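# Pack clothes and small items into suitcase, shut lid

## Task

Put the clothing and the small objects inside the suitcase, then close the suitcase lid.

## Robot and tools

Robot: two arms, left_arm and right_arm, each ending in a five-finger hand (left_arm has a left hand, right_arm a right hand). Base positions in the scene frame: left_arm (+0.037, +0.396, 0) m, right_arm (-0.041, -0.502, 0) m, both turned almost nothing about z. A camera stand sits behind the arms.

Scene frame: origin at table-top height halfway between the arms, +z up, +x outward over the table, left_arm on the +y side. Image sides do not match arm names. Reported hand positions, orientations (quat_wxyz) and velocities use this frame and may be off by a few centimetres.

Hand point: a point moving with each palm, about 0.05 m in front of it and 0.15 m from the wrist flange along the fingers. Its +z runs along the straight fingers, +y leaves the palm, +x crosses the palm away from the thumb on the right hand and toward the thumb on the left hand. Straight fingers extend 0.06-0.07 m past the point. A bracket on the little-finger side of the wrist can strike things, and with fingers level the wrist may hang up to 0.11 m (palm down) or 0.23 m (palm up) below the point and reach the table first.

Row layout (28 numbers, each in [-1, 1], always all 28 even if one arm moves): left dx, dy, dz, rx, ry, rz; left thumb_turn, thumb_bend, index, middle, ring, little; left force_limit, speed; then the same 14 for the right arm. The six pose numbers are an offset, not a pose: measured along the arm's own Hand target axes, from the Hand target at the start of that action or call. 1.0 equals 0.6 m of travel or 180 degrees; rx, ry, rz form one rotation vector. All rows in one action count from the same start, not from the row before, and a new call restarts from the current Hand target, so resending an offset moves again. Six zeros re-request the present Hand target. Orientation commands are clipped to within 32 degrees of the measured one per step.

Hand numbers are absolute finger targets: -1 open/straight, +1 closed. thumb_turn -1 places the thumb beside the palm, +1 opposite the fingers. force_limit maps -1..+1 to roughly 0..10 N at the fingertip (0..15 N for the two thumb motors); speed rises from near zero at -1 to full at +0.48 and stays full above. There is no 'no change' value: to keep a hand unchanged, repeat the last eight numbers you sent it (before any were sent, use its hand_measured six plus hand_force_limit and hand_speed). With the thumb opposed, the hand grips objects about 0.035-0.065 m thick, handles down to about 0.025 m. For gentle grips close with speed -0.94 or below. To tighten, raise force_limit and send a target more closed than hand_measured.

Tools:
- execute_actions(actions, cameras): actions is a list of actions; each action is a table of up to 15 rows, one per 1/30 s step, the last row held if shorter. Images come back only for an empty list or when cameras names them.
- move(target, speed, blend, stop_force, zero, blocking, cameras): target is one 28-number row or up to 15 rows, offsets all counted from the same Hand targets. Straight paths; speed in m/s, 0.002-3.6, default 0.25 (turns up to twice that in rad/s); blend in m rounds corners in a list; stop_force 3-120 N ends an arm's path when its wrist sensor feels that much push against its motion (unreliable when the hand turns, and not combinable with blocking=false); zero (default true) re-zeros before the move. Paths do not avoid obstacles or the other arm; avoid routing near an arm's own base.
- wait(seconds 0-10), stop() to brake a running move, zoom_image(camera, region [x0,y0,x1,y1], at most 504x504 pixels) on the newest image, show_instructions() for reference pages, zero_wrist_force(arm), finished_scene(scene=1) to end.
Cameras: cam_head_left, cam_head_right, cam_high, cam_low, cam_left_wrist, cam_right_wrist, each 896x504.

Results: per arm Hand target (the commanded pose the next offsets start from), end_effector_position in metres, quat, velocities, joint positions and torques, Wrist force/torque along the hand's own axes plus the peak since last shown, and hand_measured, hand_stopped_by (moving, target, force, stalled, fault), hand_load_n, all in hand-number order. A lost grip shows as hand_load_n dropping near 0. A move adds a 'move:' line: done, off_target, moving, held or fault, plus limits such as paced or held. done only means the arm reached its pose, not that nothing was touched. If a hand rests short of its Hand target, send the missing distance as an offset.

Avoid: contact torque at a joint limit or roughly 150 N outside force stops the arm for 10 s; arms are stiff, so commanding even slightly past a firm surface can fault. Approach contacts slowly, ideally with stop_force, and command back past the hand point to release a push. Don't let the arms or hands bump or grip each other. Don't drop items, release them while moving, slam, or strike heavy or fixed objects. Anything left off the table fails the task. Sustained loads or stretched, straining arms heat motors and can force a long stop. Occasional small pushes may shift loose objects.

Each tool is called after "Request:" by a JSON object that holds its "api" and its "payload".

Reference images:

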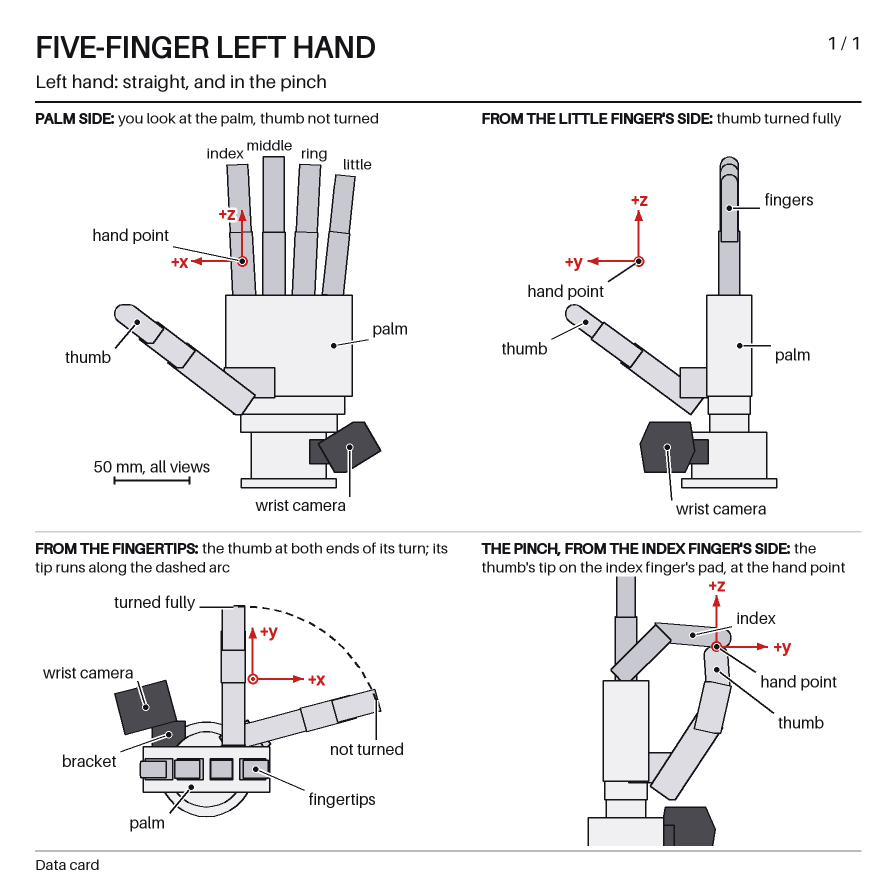

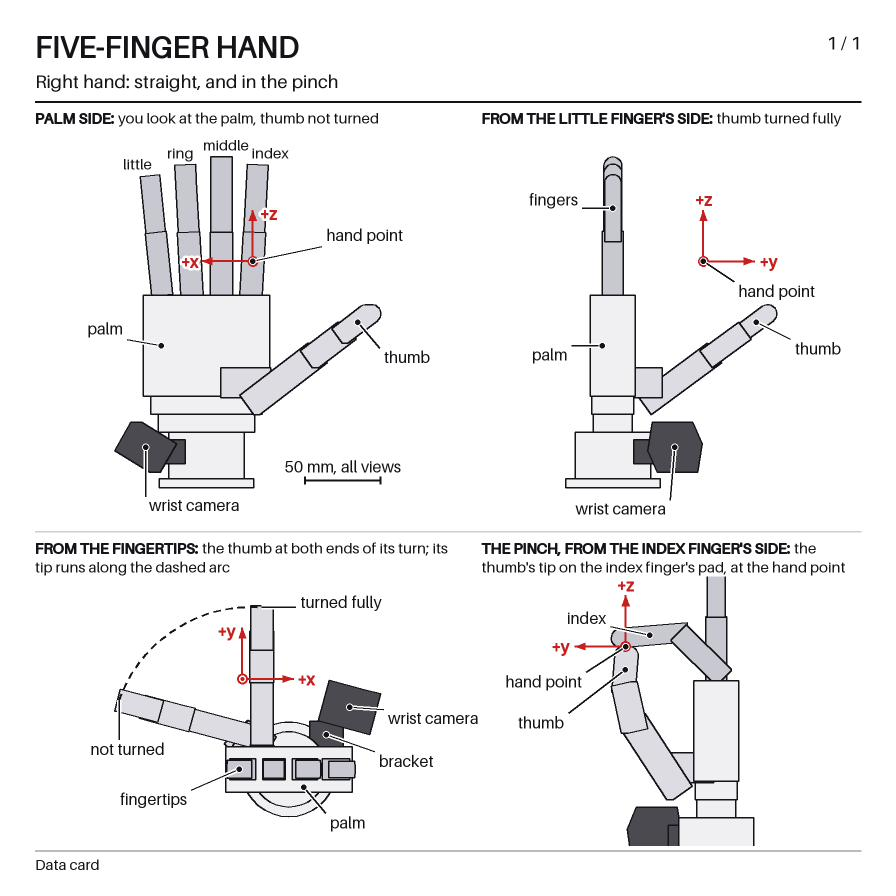

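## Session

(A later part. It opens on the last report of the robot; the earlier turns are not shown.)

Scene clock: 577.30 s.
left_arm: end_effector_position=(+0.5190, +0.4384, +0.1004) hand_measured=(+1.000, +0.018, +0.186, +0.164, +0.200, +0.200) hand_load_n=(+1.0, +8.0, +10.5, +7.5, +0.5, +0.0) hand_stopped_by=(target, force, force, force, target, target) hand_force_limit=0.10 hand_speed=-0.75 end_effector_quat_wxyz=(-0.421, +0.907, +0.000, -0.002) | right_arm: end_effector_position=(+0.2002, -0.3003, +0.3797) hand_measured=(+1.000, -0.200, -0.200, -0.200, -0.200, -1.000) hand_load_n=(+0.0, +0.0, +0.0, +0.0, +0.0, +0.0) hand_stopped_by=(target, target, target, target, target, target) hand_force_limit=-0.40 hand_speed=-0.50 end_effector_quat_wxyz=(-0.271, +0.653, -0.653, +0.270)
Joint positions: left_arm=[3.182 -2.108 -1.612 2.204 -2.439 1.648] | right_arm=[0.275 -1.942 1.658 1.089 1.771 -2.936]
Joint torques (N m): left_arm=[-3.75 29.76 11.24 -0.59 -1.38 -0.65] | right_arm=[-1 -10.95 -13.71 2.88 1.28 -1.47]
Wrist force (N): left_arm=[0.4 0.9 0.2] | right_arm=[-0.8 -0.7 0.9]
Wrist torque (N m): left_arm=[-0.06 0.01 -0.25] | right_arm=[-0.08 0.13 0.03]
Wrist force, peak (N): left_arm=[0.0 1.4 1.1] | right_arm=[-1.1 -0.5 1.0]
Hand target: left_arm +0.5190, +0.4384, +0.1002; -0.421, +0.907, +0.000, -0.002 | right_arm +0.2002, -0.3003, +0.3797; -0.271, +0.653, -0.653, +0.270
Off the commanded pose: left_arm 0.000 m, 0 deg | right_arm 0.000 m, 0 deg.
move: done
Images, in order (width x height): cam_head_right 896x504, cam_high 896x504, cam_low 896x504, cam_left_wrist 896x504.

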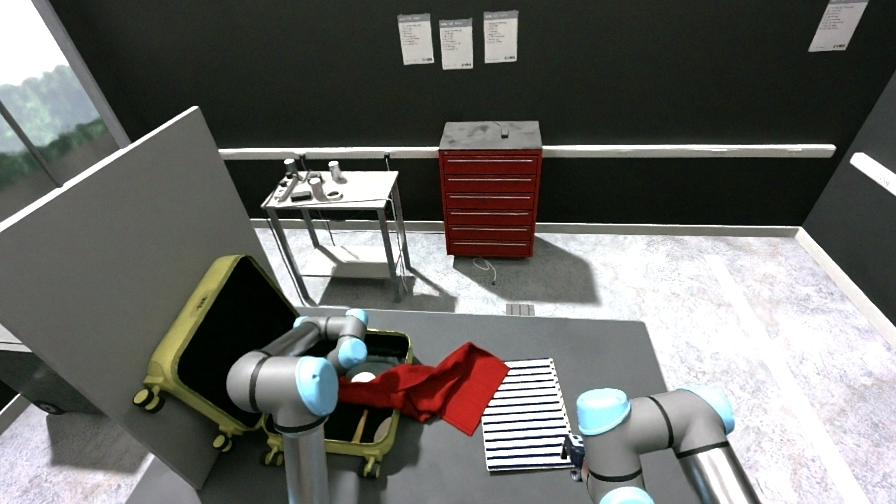

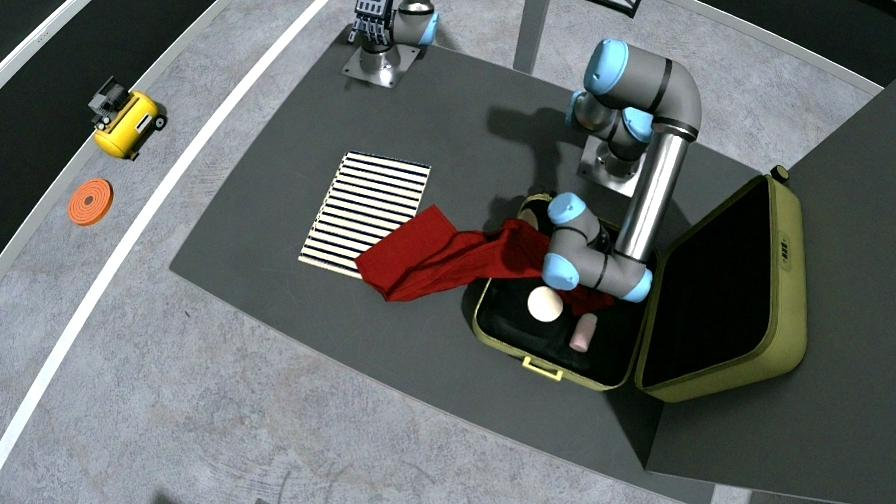

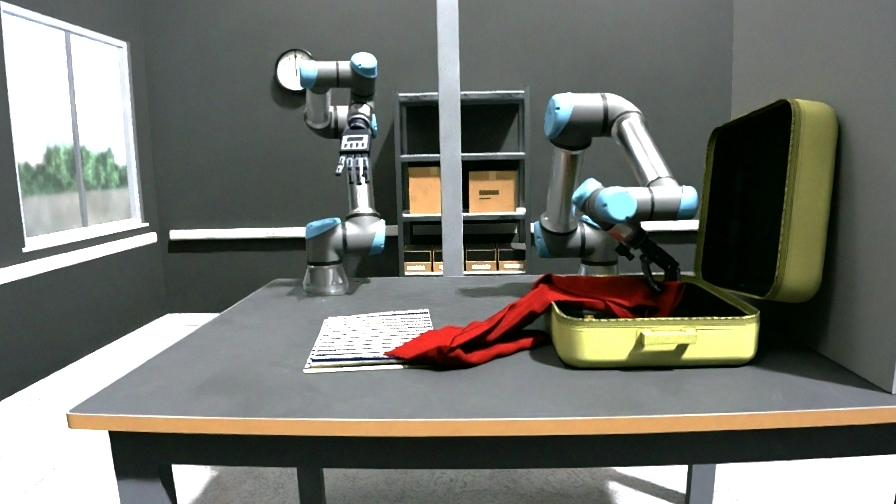

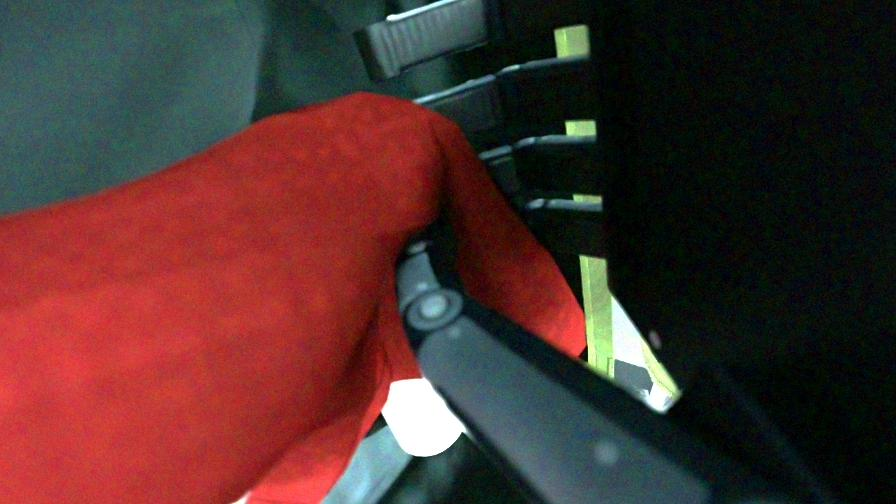

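Request:
{"api": "move", "payload": {"target": [[0,0.051,0.0429,0,0,0,1,0.05,0.2,0.2,0.2,0.2,0.1,-0.75,0,0,0,0,0,0,1,-0.2,-0.2,-0.2,-0.2,-1,-0.4,-0.5]], "speed": 0.06, "stop_force": 5}}

Request:
{"api": "move", "payload": {"target": [[0,0,0,0,0,0,1,-0.5,-0.5,-0.5,-0.5,-0.5,0.1,-0.5,0,0,0,0,0,0,1,-0.2,-0.2,-0.2,-0.2,-1,-0.4,-0.5]], "speed": 0.06, "cameras": ["cam_left_wrist","cam_low","cam_high"]}}

Scene clock: 580.00 s.
left_arm: end_effector_position=(+0.5189, +0.4383, +0.0602) hand_measured=(+1.000, +0.018, +0.186, +0.164, +0.200, +0.200) hand_load_n=(+0.5, +8.0, +10.5, +7.5, +0.5, +0.0) hand_stopped_by=(target, force, force, force, target, target) hand_force_limit=0.10 hand_speed=-0.75 end_effector_quat_wxyz=(-0.421, +0.907, +0.000, -0.002) | right_arm: end_effector_position=(+0.2002, -0.3003, +0.3797) hand_measured=(+1.000, -0.200, -0.200, -0.200, -0.200, -1.000) hand_load_n=(+0.0, +0.0, +0.0, +0.0, +0.0, +0.0) hand_stopped_by=(target, target, target, target, target, target) hand_force_limit=-0.40 hand_speed=-0.50 end_effector_quat_wxyz=(-0.271, +0.653, -0.653, +0.270)
Joint positions: left_arm=[3.182 -2.163 -1.644 2.291 -2.439 1.648] | right_arm=[0.275 -1.942 1.658 1.089 1.771 -2.936]
Joint torques (N m): left_arm=[-6.47 55.13 18.81 -3.88 -3.9 2.64] | right_arm=[0.53 -10.99 -13.49 3.08 1.39 -1.44]
Wrist force (N): left_arm=[0.3 -0.1 -0.5] | right_arm=[-0.7 -0.4 0.9]
Wrist torque (N m): left_arm=[-0.11 0.01 -0.26] | right_arm=[-0.05 0.11 0.04]
Wrist force, peak (N): left_arm=[0.1 1.4 0.4] | right_arm=[-0.8 -0.5 1.3]
Hand target: left_arm +0.5189, +0.4383, +0.0602; -0.421, +0.907, +0.000, -0.002 | right_arm +0.2002, -0.3003, +0.3797; -0.271, +0.653, -0.653, +0.270
Off the commanded pose: left_arm 0.000 m, 0 deg | right_arm 0.000 m, 0 deg.
move: done

Scene clock: 581.00 s.
left_arm: end_effector_position=(+0.5189, +0.4383, +0.0603) hand_measured=(+1.000, -0.500, -0.500, -0.500, -0.500, -0.500) hand_load_n=(+0.0, +0.0, +0.0, -0.5, +0.0, +0.0) hand_stopped_by=(target, target, target, target, target, target) hand_force_limit=0.10 hand_speed=-0.50 end_effector_quat_wxyz=(-0.421, +0.907, +0.000, -0.002) | right_arm: end_effector_position=(+0.2002, -0.3003, +0.3797) hand_measured=(+1.000, -0.200, -0.200, -0.200, -0.200, -1.000) hand_load_n=(+0.0, +0.0, +0.0, +0.0, +0.0, +0.0) hand_stopped_by=(target, target, target, target, target, target) hand_force_limit=-0.40 hand_speed=-0.50 end_effector_quat_wxyz=(-0.271, +0.653, -0.653, +0.270)
Joint positions: left_arm=[3.182 -2.163 -1.644 2.291 -2.439 1.648] | right_arm=[0.275 -1.942 1.658 1.089 1.771 -2.936]
Joint torques (N m): left_arm=[-2.29 54.9 18.36 -2.97 -1.67 2.59] | right_arm=[0.28 -11.05 -13.96 2.9 1.16 -1.4]
Wrist force (N): left_arm=[-0.2 -0.3 0.6] | right_arm=[-0.8 -0.5 0.9]
Wrist torque (N m): left_arm=[-0.11 0.07 -0.23] | right_arm=[-0.06 0.14 0.03]
Wrist force, peak (N): left_arm=[0.2 0.9 0.0] | right_arm=[-0.8 -0.5 1.1]
Hand target: left_arm +0.5189, +0.4383, +0.0602; -0.421, +0.907, +0.000, -0.002 | right_arm +0.2002, -0.3003, +0.3797; -0.271, +0.653, -0.653, +0.270
Off the commanded pose: left_arm 0.000 m, 0 deg | right_arm 0.000 m, 0 deg.
move: done
Images, in order (width x height): cam_high 896x504, cam_low 896x504, cam_left_wrist 896x504.

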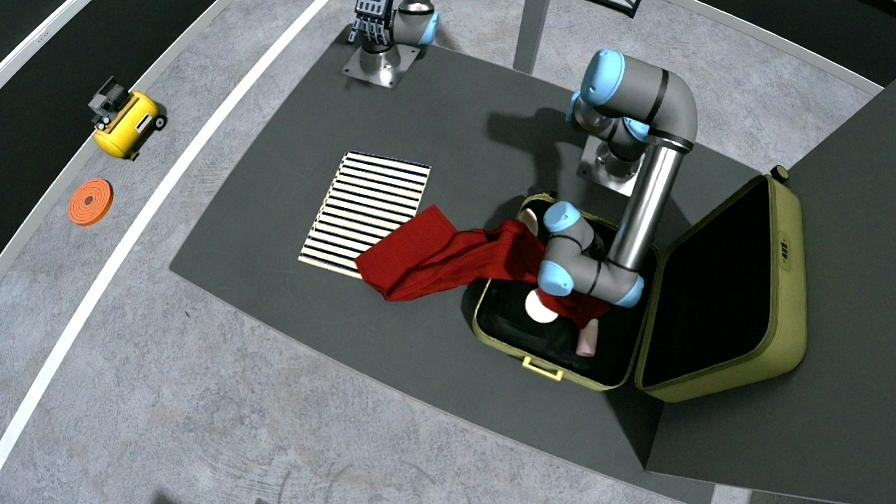

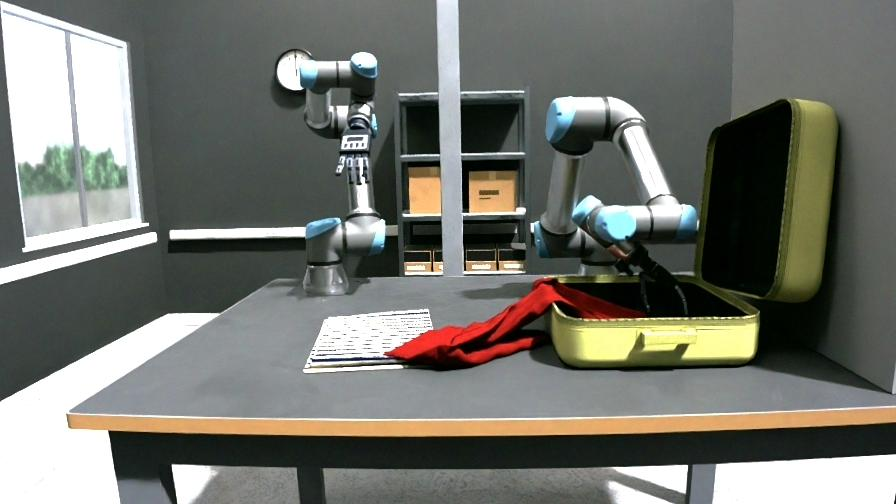

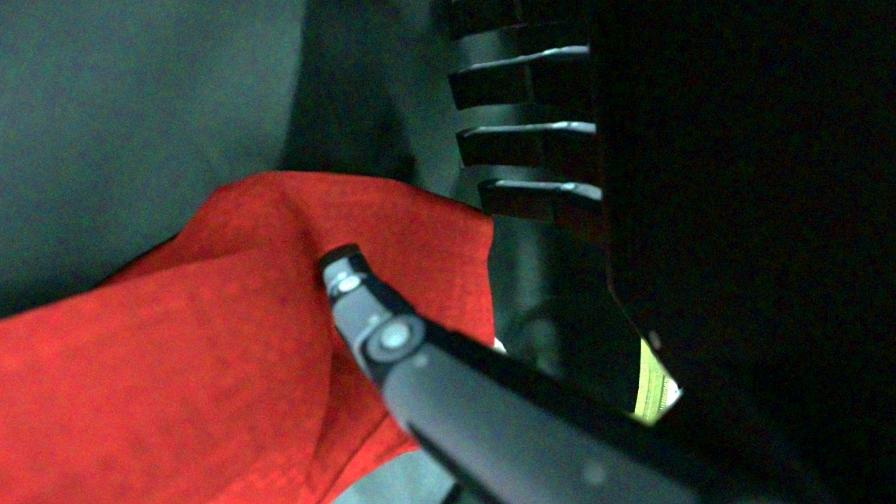

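Request:
{"api": "move", "payload": {"target": [[0.035,-0.142,-0.2455,0,0,0,1,-0.5,-0.5,-0.5,-0.5,-0.5,0.1,-0.5,0,0,0,0,0,0,1,-0.2,-0.2,-0.2,-0.2,-1,-0.4,-0.5],[0.0517,0.0023,-0.6248,0,0.2553,0.2143,1,-0.5,-0.5,-0.5,-0.5,-0.5,0.1,-0.5,0,0,0,0,0,0,1,-0.2,-0.2,-0.2,-0.2,-1,-0.4,-0.5],[0.085,0.2315,-0.846,-0.0156,0.5163,0.4733,1,-0.5,-0.5,-0.5,-0.5,-0.5,0.1,-0.5,0,0,0,0,0,0,1,-0.2,-0.2,-0.2,-0.2,-1,-0.4,-0.5]], "speed": 0.25, "blend": [0.03,0.05,0], "cameras": ["all"]}}

Scene clock: 589.60 s.
left_arm: end_effector_position=(+0.5717, -0.0390, +0.2814) hand_measured=(+1.000, -0.500, -0.500, -0.500, -0.500, -0.500) hand_load_n=(+0.0, +0.0, +0.0, +0.0, +0.0, +0.0) hand_stopped_by=(target, target, target, target, target, target) hand_force_limit=0.10 hand_speed=-0.50 end_effector_quat_wxyz=(+0.171, -0.421, +0.823, -0.341) | right_arm: end_effector_position=(+0.2002, -0.3003, +0.3797) hand_measured=(+1.000, -0.200, -0.200, -0.200, -0.200, -1.000) hand_load_n=(+0.0, +0.0, +0.0, +0.0, +0.0, +0.0) hand_stopped_by=(target, target, target, target, target, target) hand_force_limit=-0.40 hand_speed=-0.50 end_effector_quat_wxyz=(-0.271, +0.653, -0.653, +0.270)
Joint positions: left_arm=[2.734 -2.115 -0.913 2.227 -1.405 3.303] | right_arm=[0.275 -1.942 1.658 1.089 1.771 -2.936]
Joint torques (N m): left_arm=[0.18 53.11 21.31 1.56 1.49 0.34] | right_arm=[1.31 -10.91 -12.54 3.09 1.93 -1.43]
Wrist force (N): left_arm=[-0.1 -0.3 -0.2] | right_arm=[-0.8 -0.4 0.9]
Wrist torque (N m): left_arm=[0.02 0.00 -0.17] | right_arm=[-0.05 0.14 0.03]
Wrist force, peak (N): left_arm=[-0.5 0.8 2.3] | right_arm=[-1.1 -0.4 1.1]
Hand target: left_arm +0.5717, -0.0390, +0.2815; +0.171, -0.421, +0.823, -0.341 | right_arm +0.2002, -0.3003, +0.3797; -0.271, +0.653, -0.653, +0.270
Off the commanded pose: left_arm 0.000 m, 0 deg | right_arm 0.000 m, 0 deg.
move: done

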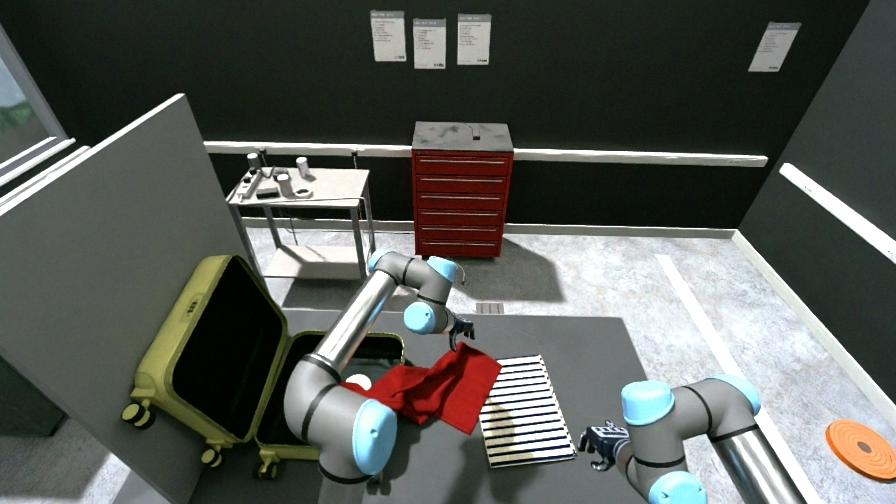

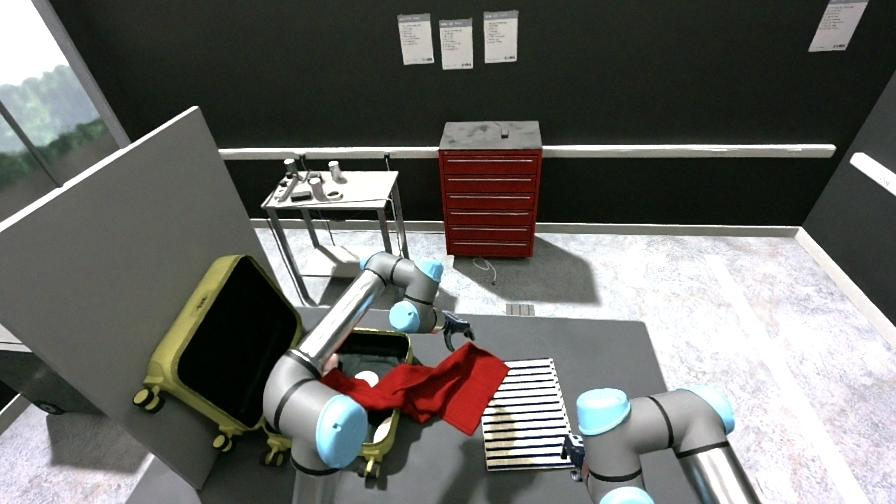

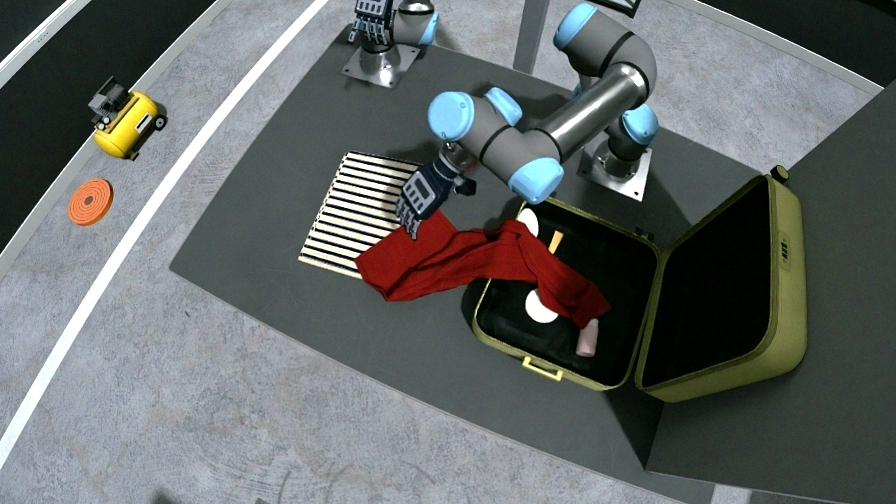

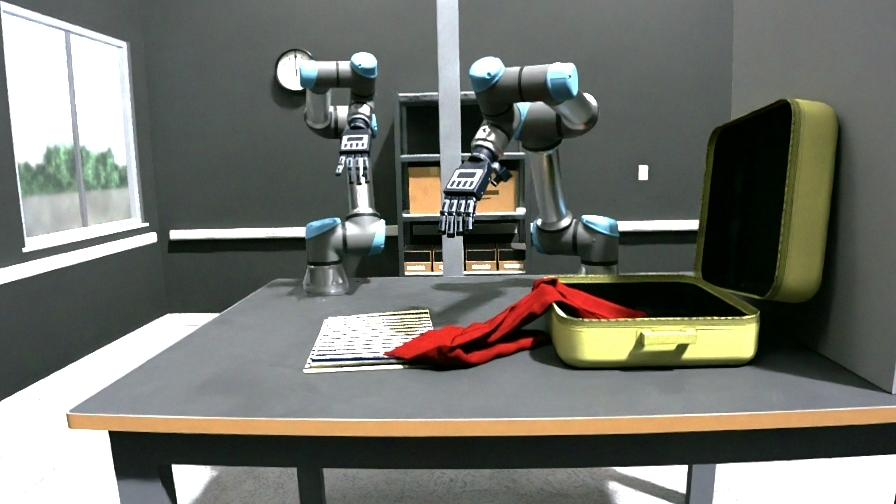

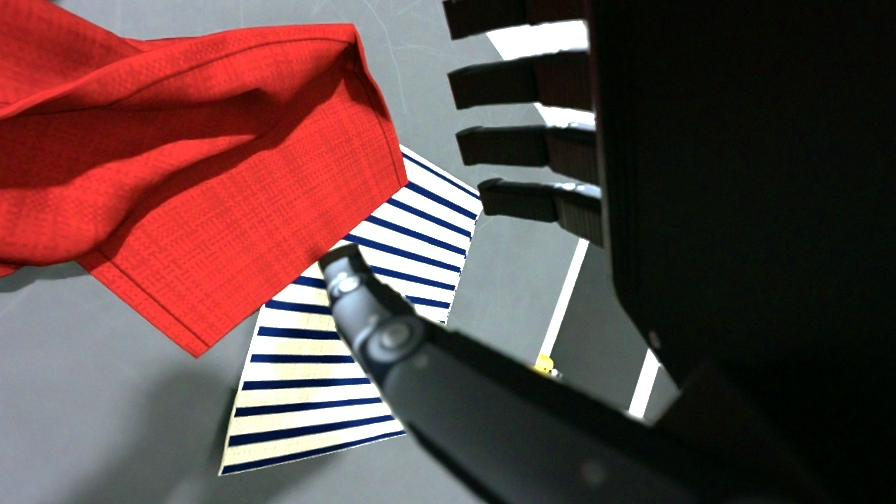

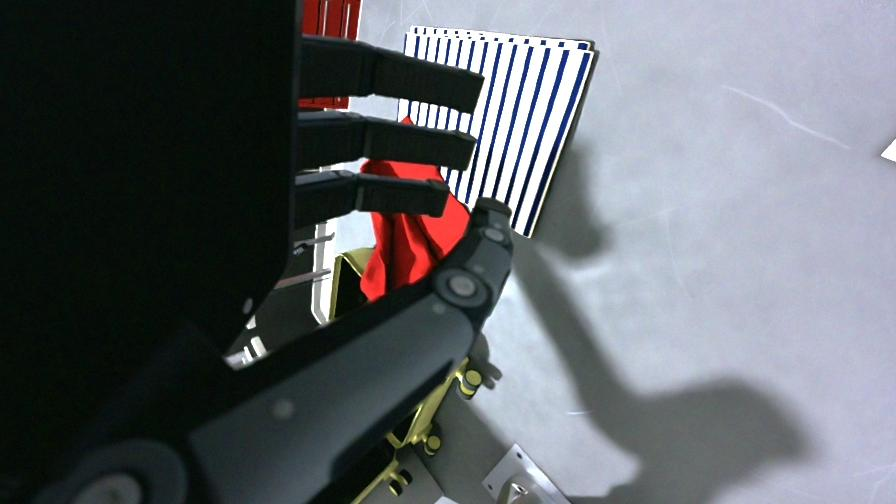

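Request:
{"api": "move", "payload": {"target": [[0.1022,0.256,0.2657,0.0167,0,0,1,-1,-1,-1,-1,-1,-0.4,-0.4,0,0,0,0,0,0,1,-0.2,-0.2,-0.2,-0.2,-1,-0.4,-0.5]], "speed": 0.15}}

Request:
{"api": "move", "payload": {"target": [[0,0.0495,0.0446,0,0,0,1,-1,-1,-1,-1,-1,-0.4,-0.4,0,0,0,0,0,0,1,-0.2,-0.2,-0.2,-0.2,-1,-0.4,-0.5]], "speed": 0.02, "stop_force": 3, "cameras": ["cam_left_wrist","cam_low"]}}

Scene clock: 595.83 s.
left_arm: end_effector_position=(+0.5380, -0.0918, +0.0604) hand_measured=(+1.000, -1.000, -1.000, -1.000, -1.000, -1.000) hand_load_n=(+0.0, +0.0, +0.0, +0.0, +0.0, -0.5) hand_stopped_by=(target, target, target, target, target, target) hand_force_limit=-0.40 hand_speed=-0.40 end_effector_quat_wxyz=(+0.182, -0.416, +0.814, -0.363) | right_arm: end_effector_position=(+0.2002, -0.3003, +0.3797) hand_measured=(+1.000, -0.200, -0.200, -0.200, -0.200, -1.000) hand_load_n=(+0.0, +0.0, +0.0, +0.0, +0.0, +0.0) hand_stopped_by=(target, target, target, target, target, target) hand_force_limit=-0.40 hand_speed=-0.50 end_effector_quat_wxyz=(-0.271, +0.653, -0.653, +0.270)
Joint positions: left_arm=[2.622 -2.186 -1.385 2.832 -1.479 3.218] | right_arm=[0.275 -1.942 1.658 1.089 1.771 -2.936]
Joint torques (N m): left_arm=[13.59 57.35 15.82 1.81 1.57 2.59] | right_arm=[2.32 -10.37 -13.41 2.86 2.09 -1.32]
Wrist force (N): left_arm=[0.1 -0.6 0.0] | right_arm=[-0.9 -0.5 1.0]
Wrist torque (N m): left_arm=[-0.08 -0.05 -0.11] | right_arm=[-0.06 0.15 0.03]
Wrist force, peak (N): left_arm=[-0.4 -1.4 -1.4] | right_arm=[-1.0 -0.7 1.0]
Hand target: left_arm +0.5381, -0.0917, +0.0605; +0.182, -0.416, +0.814, -0.363 | right_arm +0.2002, -0.3003, +0.3797; -0.271, +0.653, -0.653, +0.270
Off the commanded pose: left_arm 0.000 m, 0 deg | right_arm 0.000 m, 0 deg.
move: done

Scene clock: 598.97 s.
left_arm: end_effector_position=(+0.5379, -0.0919, +0.0205) hand_measured=(+1.000, -1.000, -1.000, -1.000, -1.000, -1.000) hand_load_n=(+0.0, +0.0, +0.0, +0.0, +0.0, +0.0) hand_stopped_by=(target, target, target, target, target, target) hand_force_limit=-0.40 hand_speed=-0.40 end_effector_quat_wxyz=(+0.182, -0.416, +0.814, -0.363) | right_arm: end_effector_position=(+0.2002, -0.3003, +0.3797) hand_measured=(+1.000, -0.200, -0.200, -0.200, -0.200, -1.000) hand_load_n=(-0.5, +0.0, +0.0, +0.0, +0.0, +0.0) hand_stopped_by=(target, target, target, target, target, target) hand_force_limit=-0.40 hand_speed=-0.50 end_effector_quat_wxyz=(-0.271, +0.653, -0.653, +0.270)
Joint positions: left_arm=[2.621 -2.229 -1.425 2.915 -1.479 3.218] | right_arm=[0.275 -1.942 1.658 1.089 1.771 -2.936]
Joint torques (N m): left_arm=[-10.53 61.3 23.31 -2.65 -1.78 -2.34] | right_arm=[3.55 -10.47 -13.35 2.97 2.18 -1.3]
Wrist force (N): left_arm=[0.2 -0.9 -0.4] | right_arm=[-0.8 -0.4 0.9]
Wrist torque (N m): left_arm=[-0.01 -0.12 -0.07] | right_arm=[-0.05 0.14 0.03]
Wrist force, peak (N): left_arm=[0.1 -1.6 -1.1] | right_arm=[-0.7 -0.5 1.4]
Hand target: left_arm +0.5379, -0.0919, +0.0205; +0.182, -0.416, +0.814, -0.363 | right_arm +0.2002, -0.3003, +0.3797; -0.271, +0.653, -0.653, +0.270
Off the commanded pose: left_arm 0.000 m, 0 deg | right_arm 0.000 m, 0 deg.
move: done
Images, in order (width x height): cam_low 896x504, cam_left_wrist 896x504.

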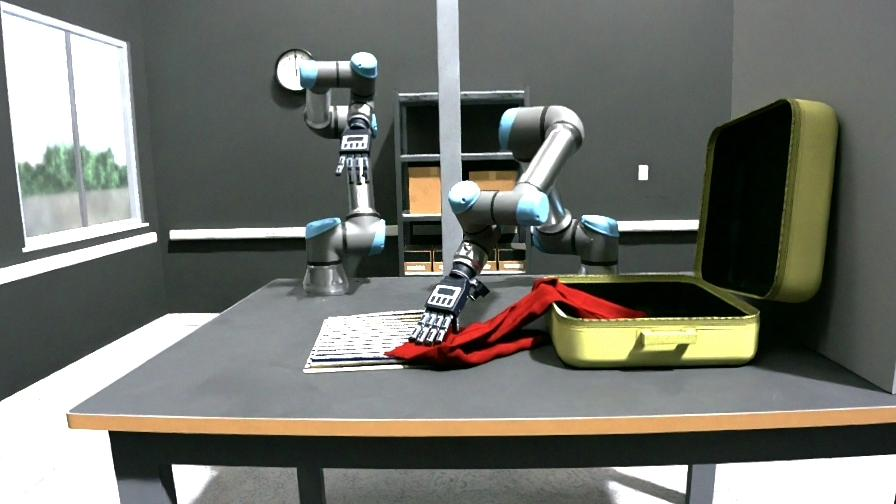

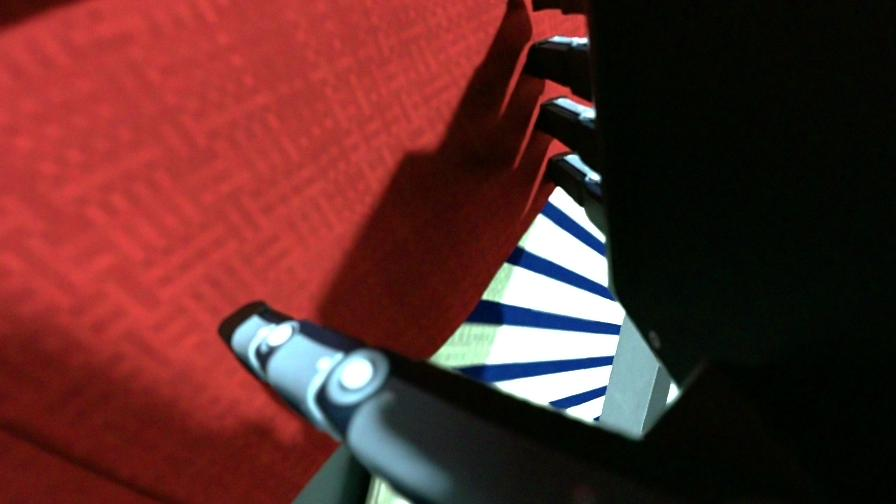

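Request:
{"api": "move", "payload": {"target": [[0,0.0062,0.0056,0,0,0,1,-1,-1,-1,-1,-1,-0.4,-0.4,0,0,0,0,0,0,1,-0.2,-0.2,-0.2,-0.2,-1,-0.4,-0.5]], "speed": 0.015, "stop_force": 4}}

Request:
{"api": "move", "payload": {"target": [[0,0,0,0,0,0,1,-0.6,-0.6,-0.6,-0.6,-0.6,0,-0.7,0,0,0,0,0,0,1,-0.2,-0.2,-0.2,-0.2,-1,-0.4,-0.5]], "speed": 0.02, "cameras": ["cam_left_wrist","cam_low"]}}

Scene clock: 602.13 s.
left_arm: end_effector_position=(+0.5379, -0.0919, +0.0178) hand_measured=(+1.000, -1.000, -1.000, -1.000, -1.000, -1.000) hand_load_n=(+0.0, +0.0, +0.5, +0.0, +0.0, +0.0) hand_stopped_by=(target, target, target, target, target, target) hand_force_limit=-0.40 hand_speed=-0.40 end_effector_quat_wxyz=(+0.182, -0.416, +0.814, -0.363) | right_arm: end_effector_position=(+0.2002, -0.3003, +0.3797) hand_measured=(+1.000, -0.200, -0.200, -0.200, -0.200, -1.000) hand_load_n=(+0.0, +0.0, +0.0, +0.0, +0.0, +0.0) hand_stopped_by=(target, target, target, target, target, target) hand_force_limit=-0.40 hand_speed=-0.50 end_effector_quat_wxyz=(-0.271, +0.653, -0.653, +0.270)
Joint positions: left_arm=[2.621 -2.232 -1.427 2.921 -1.479 3.218] | right_arm=[0.275 -1.942 1.658 1.089 1.771 -2.936]
Joint torques (N m): left_arm=[-8.16 58.84 21.01 -2.86 -1.88 -1.68] | right_arm=[3.55 -9.81 -13.31 2.85 2.14 -1.33]
Wrist force (N): left_arm=[0.2 -4.4 -3.4] | right_arm=[-0.6 -0.5 0.9]
Wrist torque (N m): left_arm=[0.02 -0.18 -0.02] | right_arm=[-0.06 0.10 0.05]
Wrist force, peak (N): left_arm=[0.1 -5.8 -4.8] | right_arm=[-1.0 -0.7 1.2]
Hand target: left_arm +0.5380, -0.0919, +0.0178; +0.182, -0.416, +0.814, -0.363 (not the last commanded pose) | right_arm +0.2002, -0.3003, +0.3797; -0.271, +0.653, -0.653, +0.270
Off the commanded pose: left_arm 0.002 m, 0 deg | right_arm 0.000 m, 0 deg.
move: contact (left_arm)

Scene clock: 603.33 s.
left_arm: end_effector_position=(+0.5380, -0.0919, +0.0178) hand_measured=(+1.000, -0.600, -0.866, -0.922, -0.838, -0.600) hand_load_n=(+0.5, +0.5, +5.0, +4.0, +5.0, +0.5) hand_stopped_by=(target, target, force, force, force, target) hand_force_limit=0.00 hand_speed=-0.70 end_effector_quat_wxyz=(+0.182, -0.416, +0.814, -0.363) | right_arm: end_effector_position=(+0.2002, -0.3003, +0.3797) hand_measured=(+1.000, -0.200, -0.200, -0.200, -0.200, -1.000) hand_load_n=(+0.0, +0.0, +0.0, +0.0, +0.0, +0.0) hand_stopped_by=(target, target, target, target, target, target) hand_force_limit=-0.40 hand_speed=-0.50 end_effector_quat_wxyz=(-0.271, +0.653, -0.653, +0.270)
Joint positions: left_arm=[2.621 -2.232 -1.427 2.921 -1.479 3.218] | right_arm=[0.275 -1.942 1.658 1.089 1.771 -2.936]
Joint torques (N m): left_arm=[-4.88 22.54 3.07 -2.72 -1.82 -0.8] | right_arm=[3.67 -11.01 -13.79 2.84 2.14 -1.29]
Wrist force (N): left_arm=[-1.0 -17.9 -10.7] | right_arm=[-0.8 -0.5 0.9]
Wrist torque (N m): left_arm=[0.90 -0.35 0.23] | right_arm=[-0.06 0.12 0.03]
Wrist force, peak (N): left_arm=[-0.8 -18.2 -10.6] | right_arm=[-1.1 -0.6 0.8]
Hand target: left_arm +0.5380, -0.0919, +0.0178; +0.182, -0.416, +0.814, -0.363 | right_arm +0.2002, -0.3003, +0.3797; -0.271, +0.653, -0.653, +0.270
Off the commanded pose: left_arm 0.000 m, 0 deg | right_arm 0.000 m, 0 deg.
move: done
Images, in order (width x height): cam_low 896x504, cam_left_wrist 896x504.

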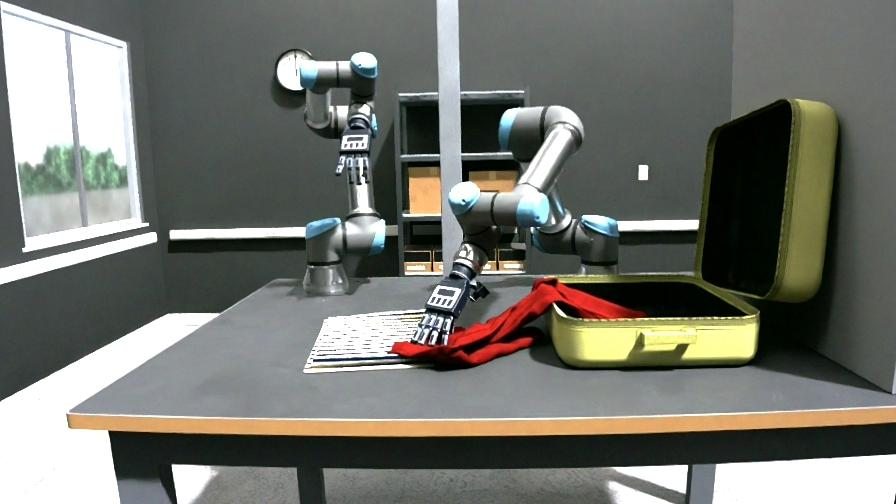

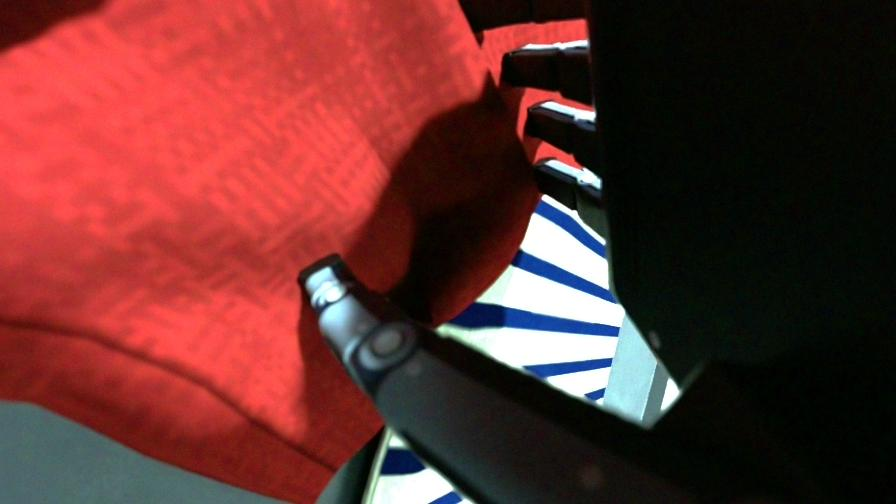

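Request:
{"api": "move", "payload": {"target": [[0,-0.005,-0.0045,0.028,0,0,1,-0.4,-0.4,-0.4,-0.4,-0.4,0.1,-0.7,0,0,0,0,0,0,1,-0.2,-0.2,-0.2,-0.2,-1,-0.4,-0.5]], "speed": 0.02, "cameras": ["cam_left_wrist","cam_low"]}}

Scene clock: 606.50 s.
left_arm: end_effector_position=(+0.5380, -0.0919, +0.0219) hand_measured=(+1.000, -0.400, -0.842, -0.898, -0.814, -0.400) hand_load_n=(+0.0, +0.5, +0.0, +0.0, +0.0, +0.5) hand_stopped_by=(target, target, force, force, force, target) hand_force_limit=0.10 hand_speed=-0.70 end_effector_quat_wxyz=(+0.201, -0.408, +0.797, -0.398) end_effector_velocity=(-0.001, +0.001, +0.000) end_effector_angular_velocity=(+0.002, +0.005, +0.001) | right_arm: end_effector_position=(+0.2002, -0.3003, +0.3797) hand_measured=(+1.000, -0.200, -0.200, -0.200, -0.200, -1.000) hand_load_n=(+0.0, +0.0, +0.0, +0.0, -0.5, +0.0) hand_stopped_by=(target, target, target, target, target, target) hand_force_limit=-0.40 hand_speed=-0.50 end_effector_quat_wxyz=(-0.271, +0.653, -0.653, +0.270)
Joint positions: left_arm=[2.626 -2.186 -1.52 3.056 -1.47 3.212] | right_arm=[0.275 -1.942 1.658 1.089 1.771 -2.936]
Joint velocities: left_arm=[0.001 0 0.002 -0.007 0 -0.001] | right_arm=[within noise]
Joint torques (N m): left_arm=[12.15 43.11 22.03 -1.78 0.94 -2.09] | right_arm=[4.59 -9.96 -13.34 2.92 2.22 -1.36]
Wrist force (N): left_arm=[0.3 -0.9 -0.7] | right_arm=[-0.9 -0.5 0.9]
Wrist torque (N m): left_arm=[0.00 -0.07 -0.09] | right_arm=[-0.06 0.14 0.03]
Wrist force, peak (N): left_arm=[-1.0 -23.5 -13.4] | right_arm=[-1.1 -0.6 1.2]
Hand target: left_arm +0.5380, -0.0919, +0.0218; +0.201, -0.408, +0.797, -0.398 | right_arm +0.2002, -0.3003, +0.3797; -0.271, +0.653, -0.653, +0.270
Off the commanded pose: left_arm 0.000 m, 0 deg | right_arm 0.000 m, 0 deg.
move: done
Images, in order (width x height): cam_low 896x504, cam_left_wrist 896x504.

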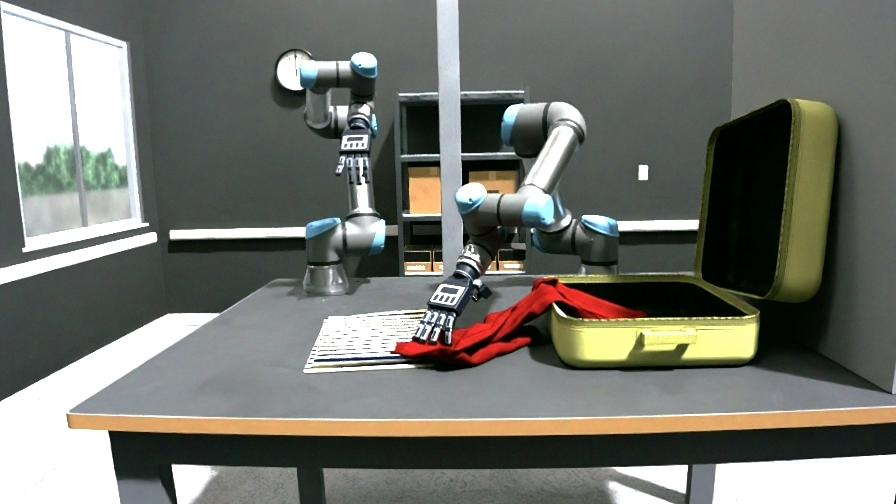

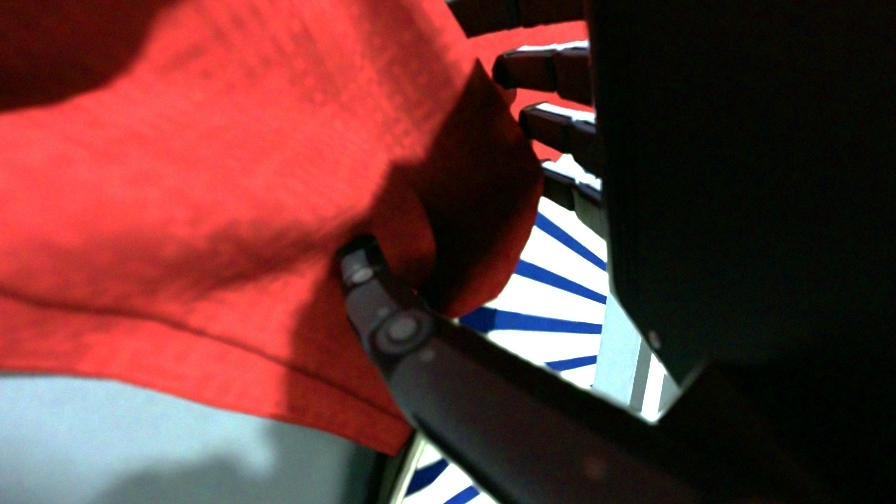

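Request:
{"api": "move", "payload": {"target": [[0,-0.0015,-0.001,0.02,0,0,1,-0.3,-0.3,-0.3,-0.3,-0.3,0.3,-0.7,0,0,0,0,0,0,1,-0.2,-0.2,-0.2,-0.2,-1,-0.4,-0.5]], "speed": 0.02, "cameras": ["cam_left_wrist"]}}

Scene clock: 609.13 s.
left_arm: end_effector_position=(+0.5380, -0.0919, +0.0230) hand_measured=(+1.000, -0.300, -0.570, -0.654, -0.302, -0.300) hand_load_n=(+0.0, +0.5, +1.5, +1.5, +3.5, +0.0) hand_stopped_by=(target, target, force, force, target, target) hand_force_limit=0.30 hand_speed=-0.70 end_effector_quat_wxyz=(+0.213, -0.401, +0.784, -0.423) end_effector_velocity=(-0.001, +0.000, +0.000) end_effector_angular_velocity=(+0.002, +0.004, +0.000) | right_arm: end_effector_position=(+0.2002, -0.3003, +0.3797) hand_measured=(+1.000, -0.200, -0.200, -0.200, -0.200, -1.000) hand_load_n=(+0.0, +0.0, +0.0, +0.0, +0.0, +0.0) hand_stopped_by=(target, target, target, target, target, target) hand_force_limit=-0.40 hand_speed=-0.50 end_effector_quat_wxyz=(-0.271, +0.653, -0.653, +0.270)
Joint positions: left_arm=[2.628 -2.159 -1.585 3.156 -1.463 3.207] | right_arm=[0.275 -1.942 1.658 1.089 1.771 -2.936]
Joint velocities: left_arm=[0 0 0 -0.005 0 -0.001] | right_arm=[within noise]
Joint torques (N m): left_arm=[11.54 37.3 17.91 -4.72 1.47 -1.99] | right_arm=[4.06 -10.61 -13.02 2.91 2.03 -1.31]
Wrist force (N): left_arm=[-0.7 -9.8 -2.3] | right_arm=[-1.1 -0.5 1.0]
Wrist torque (N m): left_arm=[0.23 -0.18 0.10] | right_arm=[-0.06 0.17 0.02]
Wrist force, peak (N): left_arm=[-1.1 -22.5 -7.7] | right_arm=[-0.9 -0.7 1.1]
Hand target: left_arm +0.5380, -0.0919, +0.0229; +0.213, -0.401, +0.784, -0.423 | right_arm +0.2002, -0.3003, +0.3797; -0.271, +0.653, -0.653, +0.270
Off the commanded pose: left_arm 0.000 m, 0 deg | right_arm 0.000 m, 0 deg.
move: done
Images, in order (width x height): cam_left_wrist 896x504.

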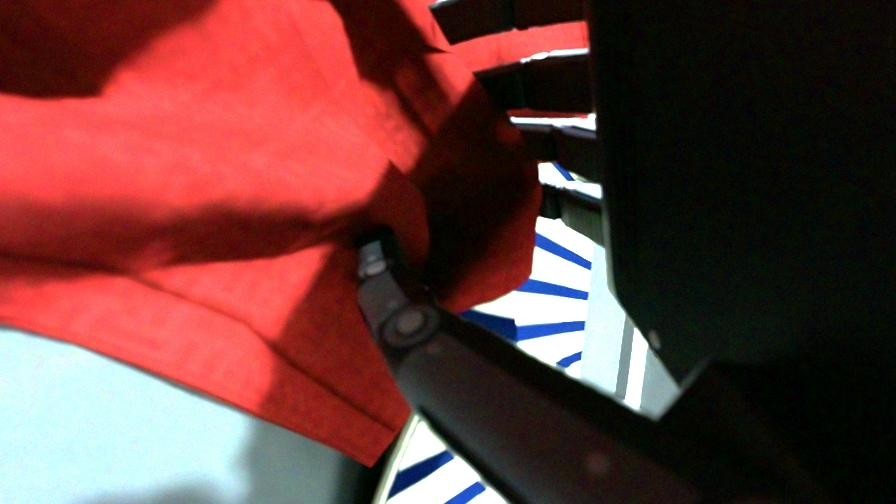

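Request:
{"api": "move", "payload": {"target": [[0,-0.005,-0.0025,0.02,0,0,1,-0.1,0,0,0,0,0.3,-0.7,0,0,0,0,0,0,1,-0.2,-0.2,-0.2,-0.2,-1,-0.4,-0.5]], "speed": 0.02, "cameras": ["cam_left_wrist"]}}

Request:
{"api": "move", "payload": {"target": [[0,-0.003,-0.0015,0.01,0,0,1,0.1,0.2,0.2,0.2,0.2,0.1,-0.75,0,0,0,0,0,0,1,-0.2,-0.2,-0.2,-0.2,-1,-0.4,-0.5]], "speed": 0.02, "cameras": ["cam_left_wrist"]}}

Scene clock: 612.10 s.
left_arm: end_effector_position=(+0.5384, -0.0921, +0.0263) hand_measured=(+1.000, -0.102, -0.352, -0.464, -0.002, +0.000) hand_load_n=(+0.5, +1.5, +1.5, +1.0, +2.5, +0.0) hand_stopped_by=(target, target, force, force, target, target) hand_force_limit=0.30 hand_speed=-0.70 end_effector_quat_wxyz=(+0.226, -0.394, +0.770, -0.448) end_effector_velocity=(+0.000, +0.000, +0.001) end_effector_angular_velocity=(+0.001, +0.002, -0.001) | right_arm: end_effector_position=(+0.2002, -0.3003, +0.3797) hand_measured=(+1.000, -0.200, -0.200, -0.200, -0.200, -1.000) hand_load_n=(+0.0, +0.0, +0.0, +0.0, +0.0, +0.0) hand_stopped_by=(target, target, target, target, target, target) hand_force_limit=-0.40 hand_speed=-0.50 end_effector_quat_wxyz=(-0.271, +0.653, -0.653, +0.270)
Joint positions: left_arm=[2.631 -2.134 -1.644 3.253 -1.457 3.202] | right_arm=[0.275 -1.942 1.658 1.089 1.771 -2.936]
Joint velocities: left_arm=[-0.001 0.001 0.003 -0.006 0 0] | right_arm=[within noise]
Joint torques (N m): left_arm=[10.52 40.55 18.95 -3.58 1.56 -2.02] | right_arm=[5.62 -10.72 -13.22 2.88 2.11 -1.35]
Wrist force (N): left_arm=[-0.8 -6.7 -1.9] | right_arm=[-0.8 -0.6 0.9]
Wrist torque (N m): left_arm=[0.17 -0.12 -0.03] | right_arm=[-0.07 0.13 0.03]
Wrist force, peak (N): left_arm=[-1.1 -27.6 -7.8] | right_arm=[-1.1 -0.9 1.0]
Hand target: left_arm +0.5384, -0.0921, +0.0263; +0.226, -0.394, +0.770, -0.447 | right_arm +0.2002, -0.3003, +0.3797; -0.271, +0.653, -0.653, +0.270
Off the commanded pose: left_arm 0.000 m, 0 deg | right_arm 0.000 m, 0 deg.
move: done
Images, in order (width x height): cam_left_wrist 896x504.

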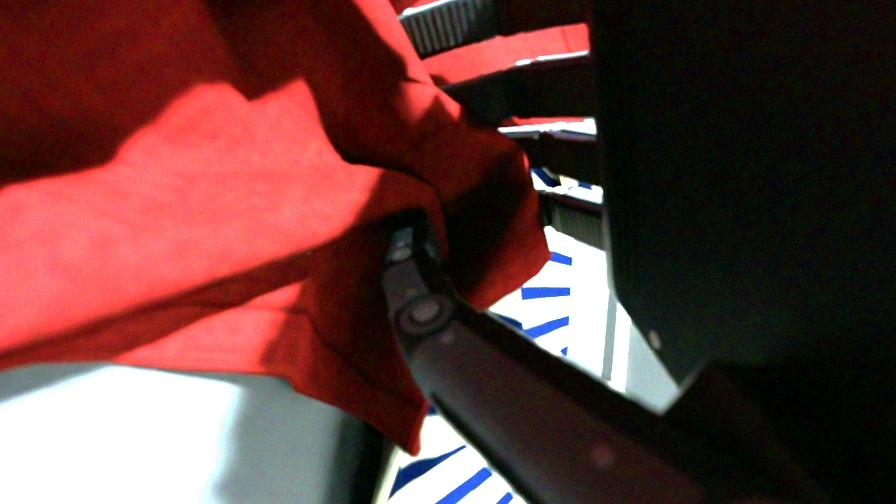

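Scene clock: 613.13 s.
left_arm: end_effector_position=(+0.5385, -0.0922, +0.0283) hand_measured=(+1.000, +0.092, -0.034, -0.008, +0.198, +0.200) hand_load_n=(+1.5, +7.5, +3.5, +5.5, +4.5, +0.0) hand_stopped_by=(target, force, force, force, target, target) hand_force_limit=0.10 hand_speed=-0.75 end_effector_quat_wxyz=(+0.232, -0.391, +0.763, -0.460) end_effector_velocity=(-0.002, +0.000, +0.000) end_effector_angular_velocity=(+0.002, +0.004, -0.002) | right_arm: end_effector_position=(+0.2002, -0.3003, +0.3797) hand_measured=(+1.000, -0.200, -0.200, -0.200, -0.200, -1.000) hand_load_n=(+0.0, +0.0, +0.0, +0.0, +0.0, +0.0) hand_stopped_by=(target, target, target, target, target, target) hand_force_limit=-0.40 hand_speed=-0.50 end_effector_quat_wxyz=(-0.271, +0.653, -0.653, +0.270)
Joint positions: left_arm=[2.632 -2.121 -1.672 3.301 -1.454 3.199] | right_arm=[0.275 -1.942 1.658 1.089 1.771 -2.936]
Joint velocities: left_arm=[-0.001 0 0.001 -0.006 0.001 0] | right_arm=[within noise]
Joint torques (N m): left_arm=[11.44 41.33 19.46 -3.31 1.34 -2.07] | right_arm=[5.51 -9.87 -13.05 2.84 2.2 -1.25]
Wrist force (N): left_arm=[-0.3 -5.5 -0.7] | right_arm=[-0.9 -0.3 1.0]
Wrist torque (N m): left_arm=[0.02 -0.02 -0.05] | right_arm=[-0.04 0.14 0.03]
Wrist force, peak (N): left_arm=[-0.6 -12.2 -2.7] | right_arm=[-1.0 -0.6 1.1]
Hand target: left_arm +0.5385, -0.0922, +0.0283; +0.232, -0.391, +0.763, -0.459 | right_arm +0.2002, -0.3003, +0.3797; -0.271, +0.653, -0.653, +0.270
Off the commanded pose: left_arm 0.000 m, 0 deg | right_arm 0.000 m, 0 deg.
move: done
Images, in order (width x height): cam_left_wrist 896x504.

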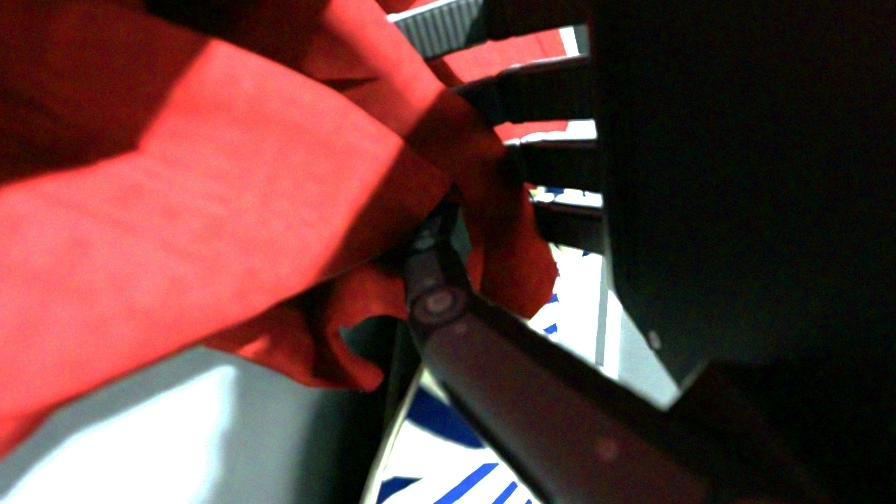

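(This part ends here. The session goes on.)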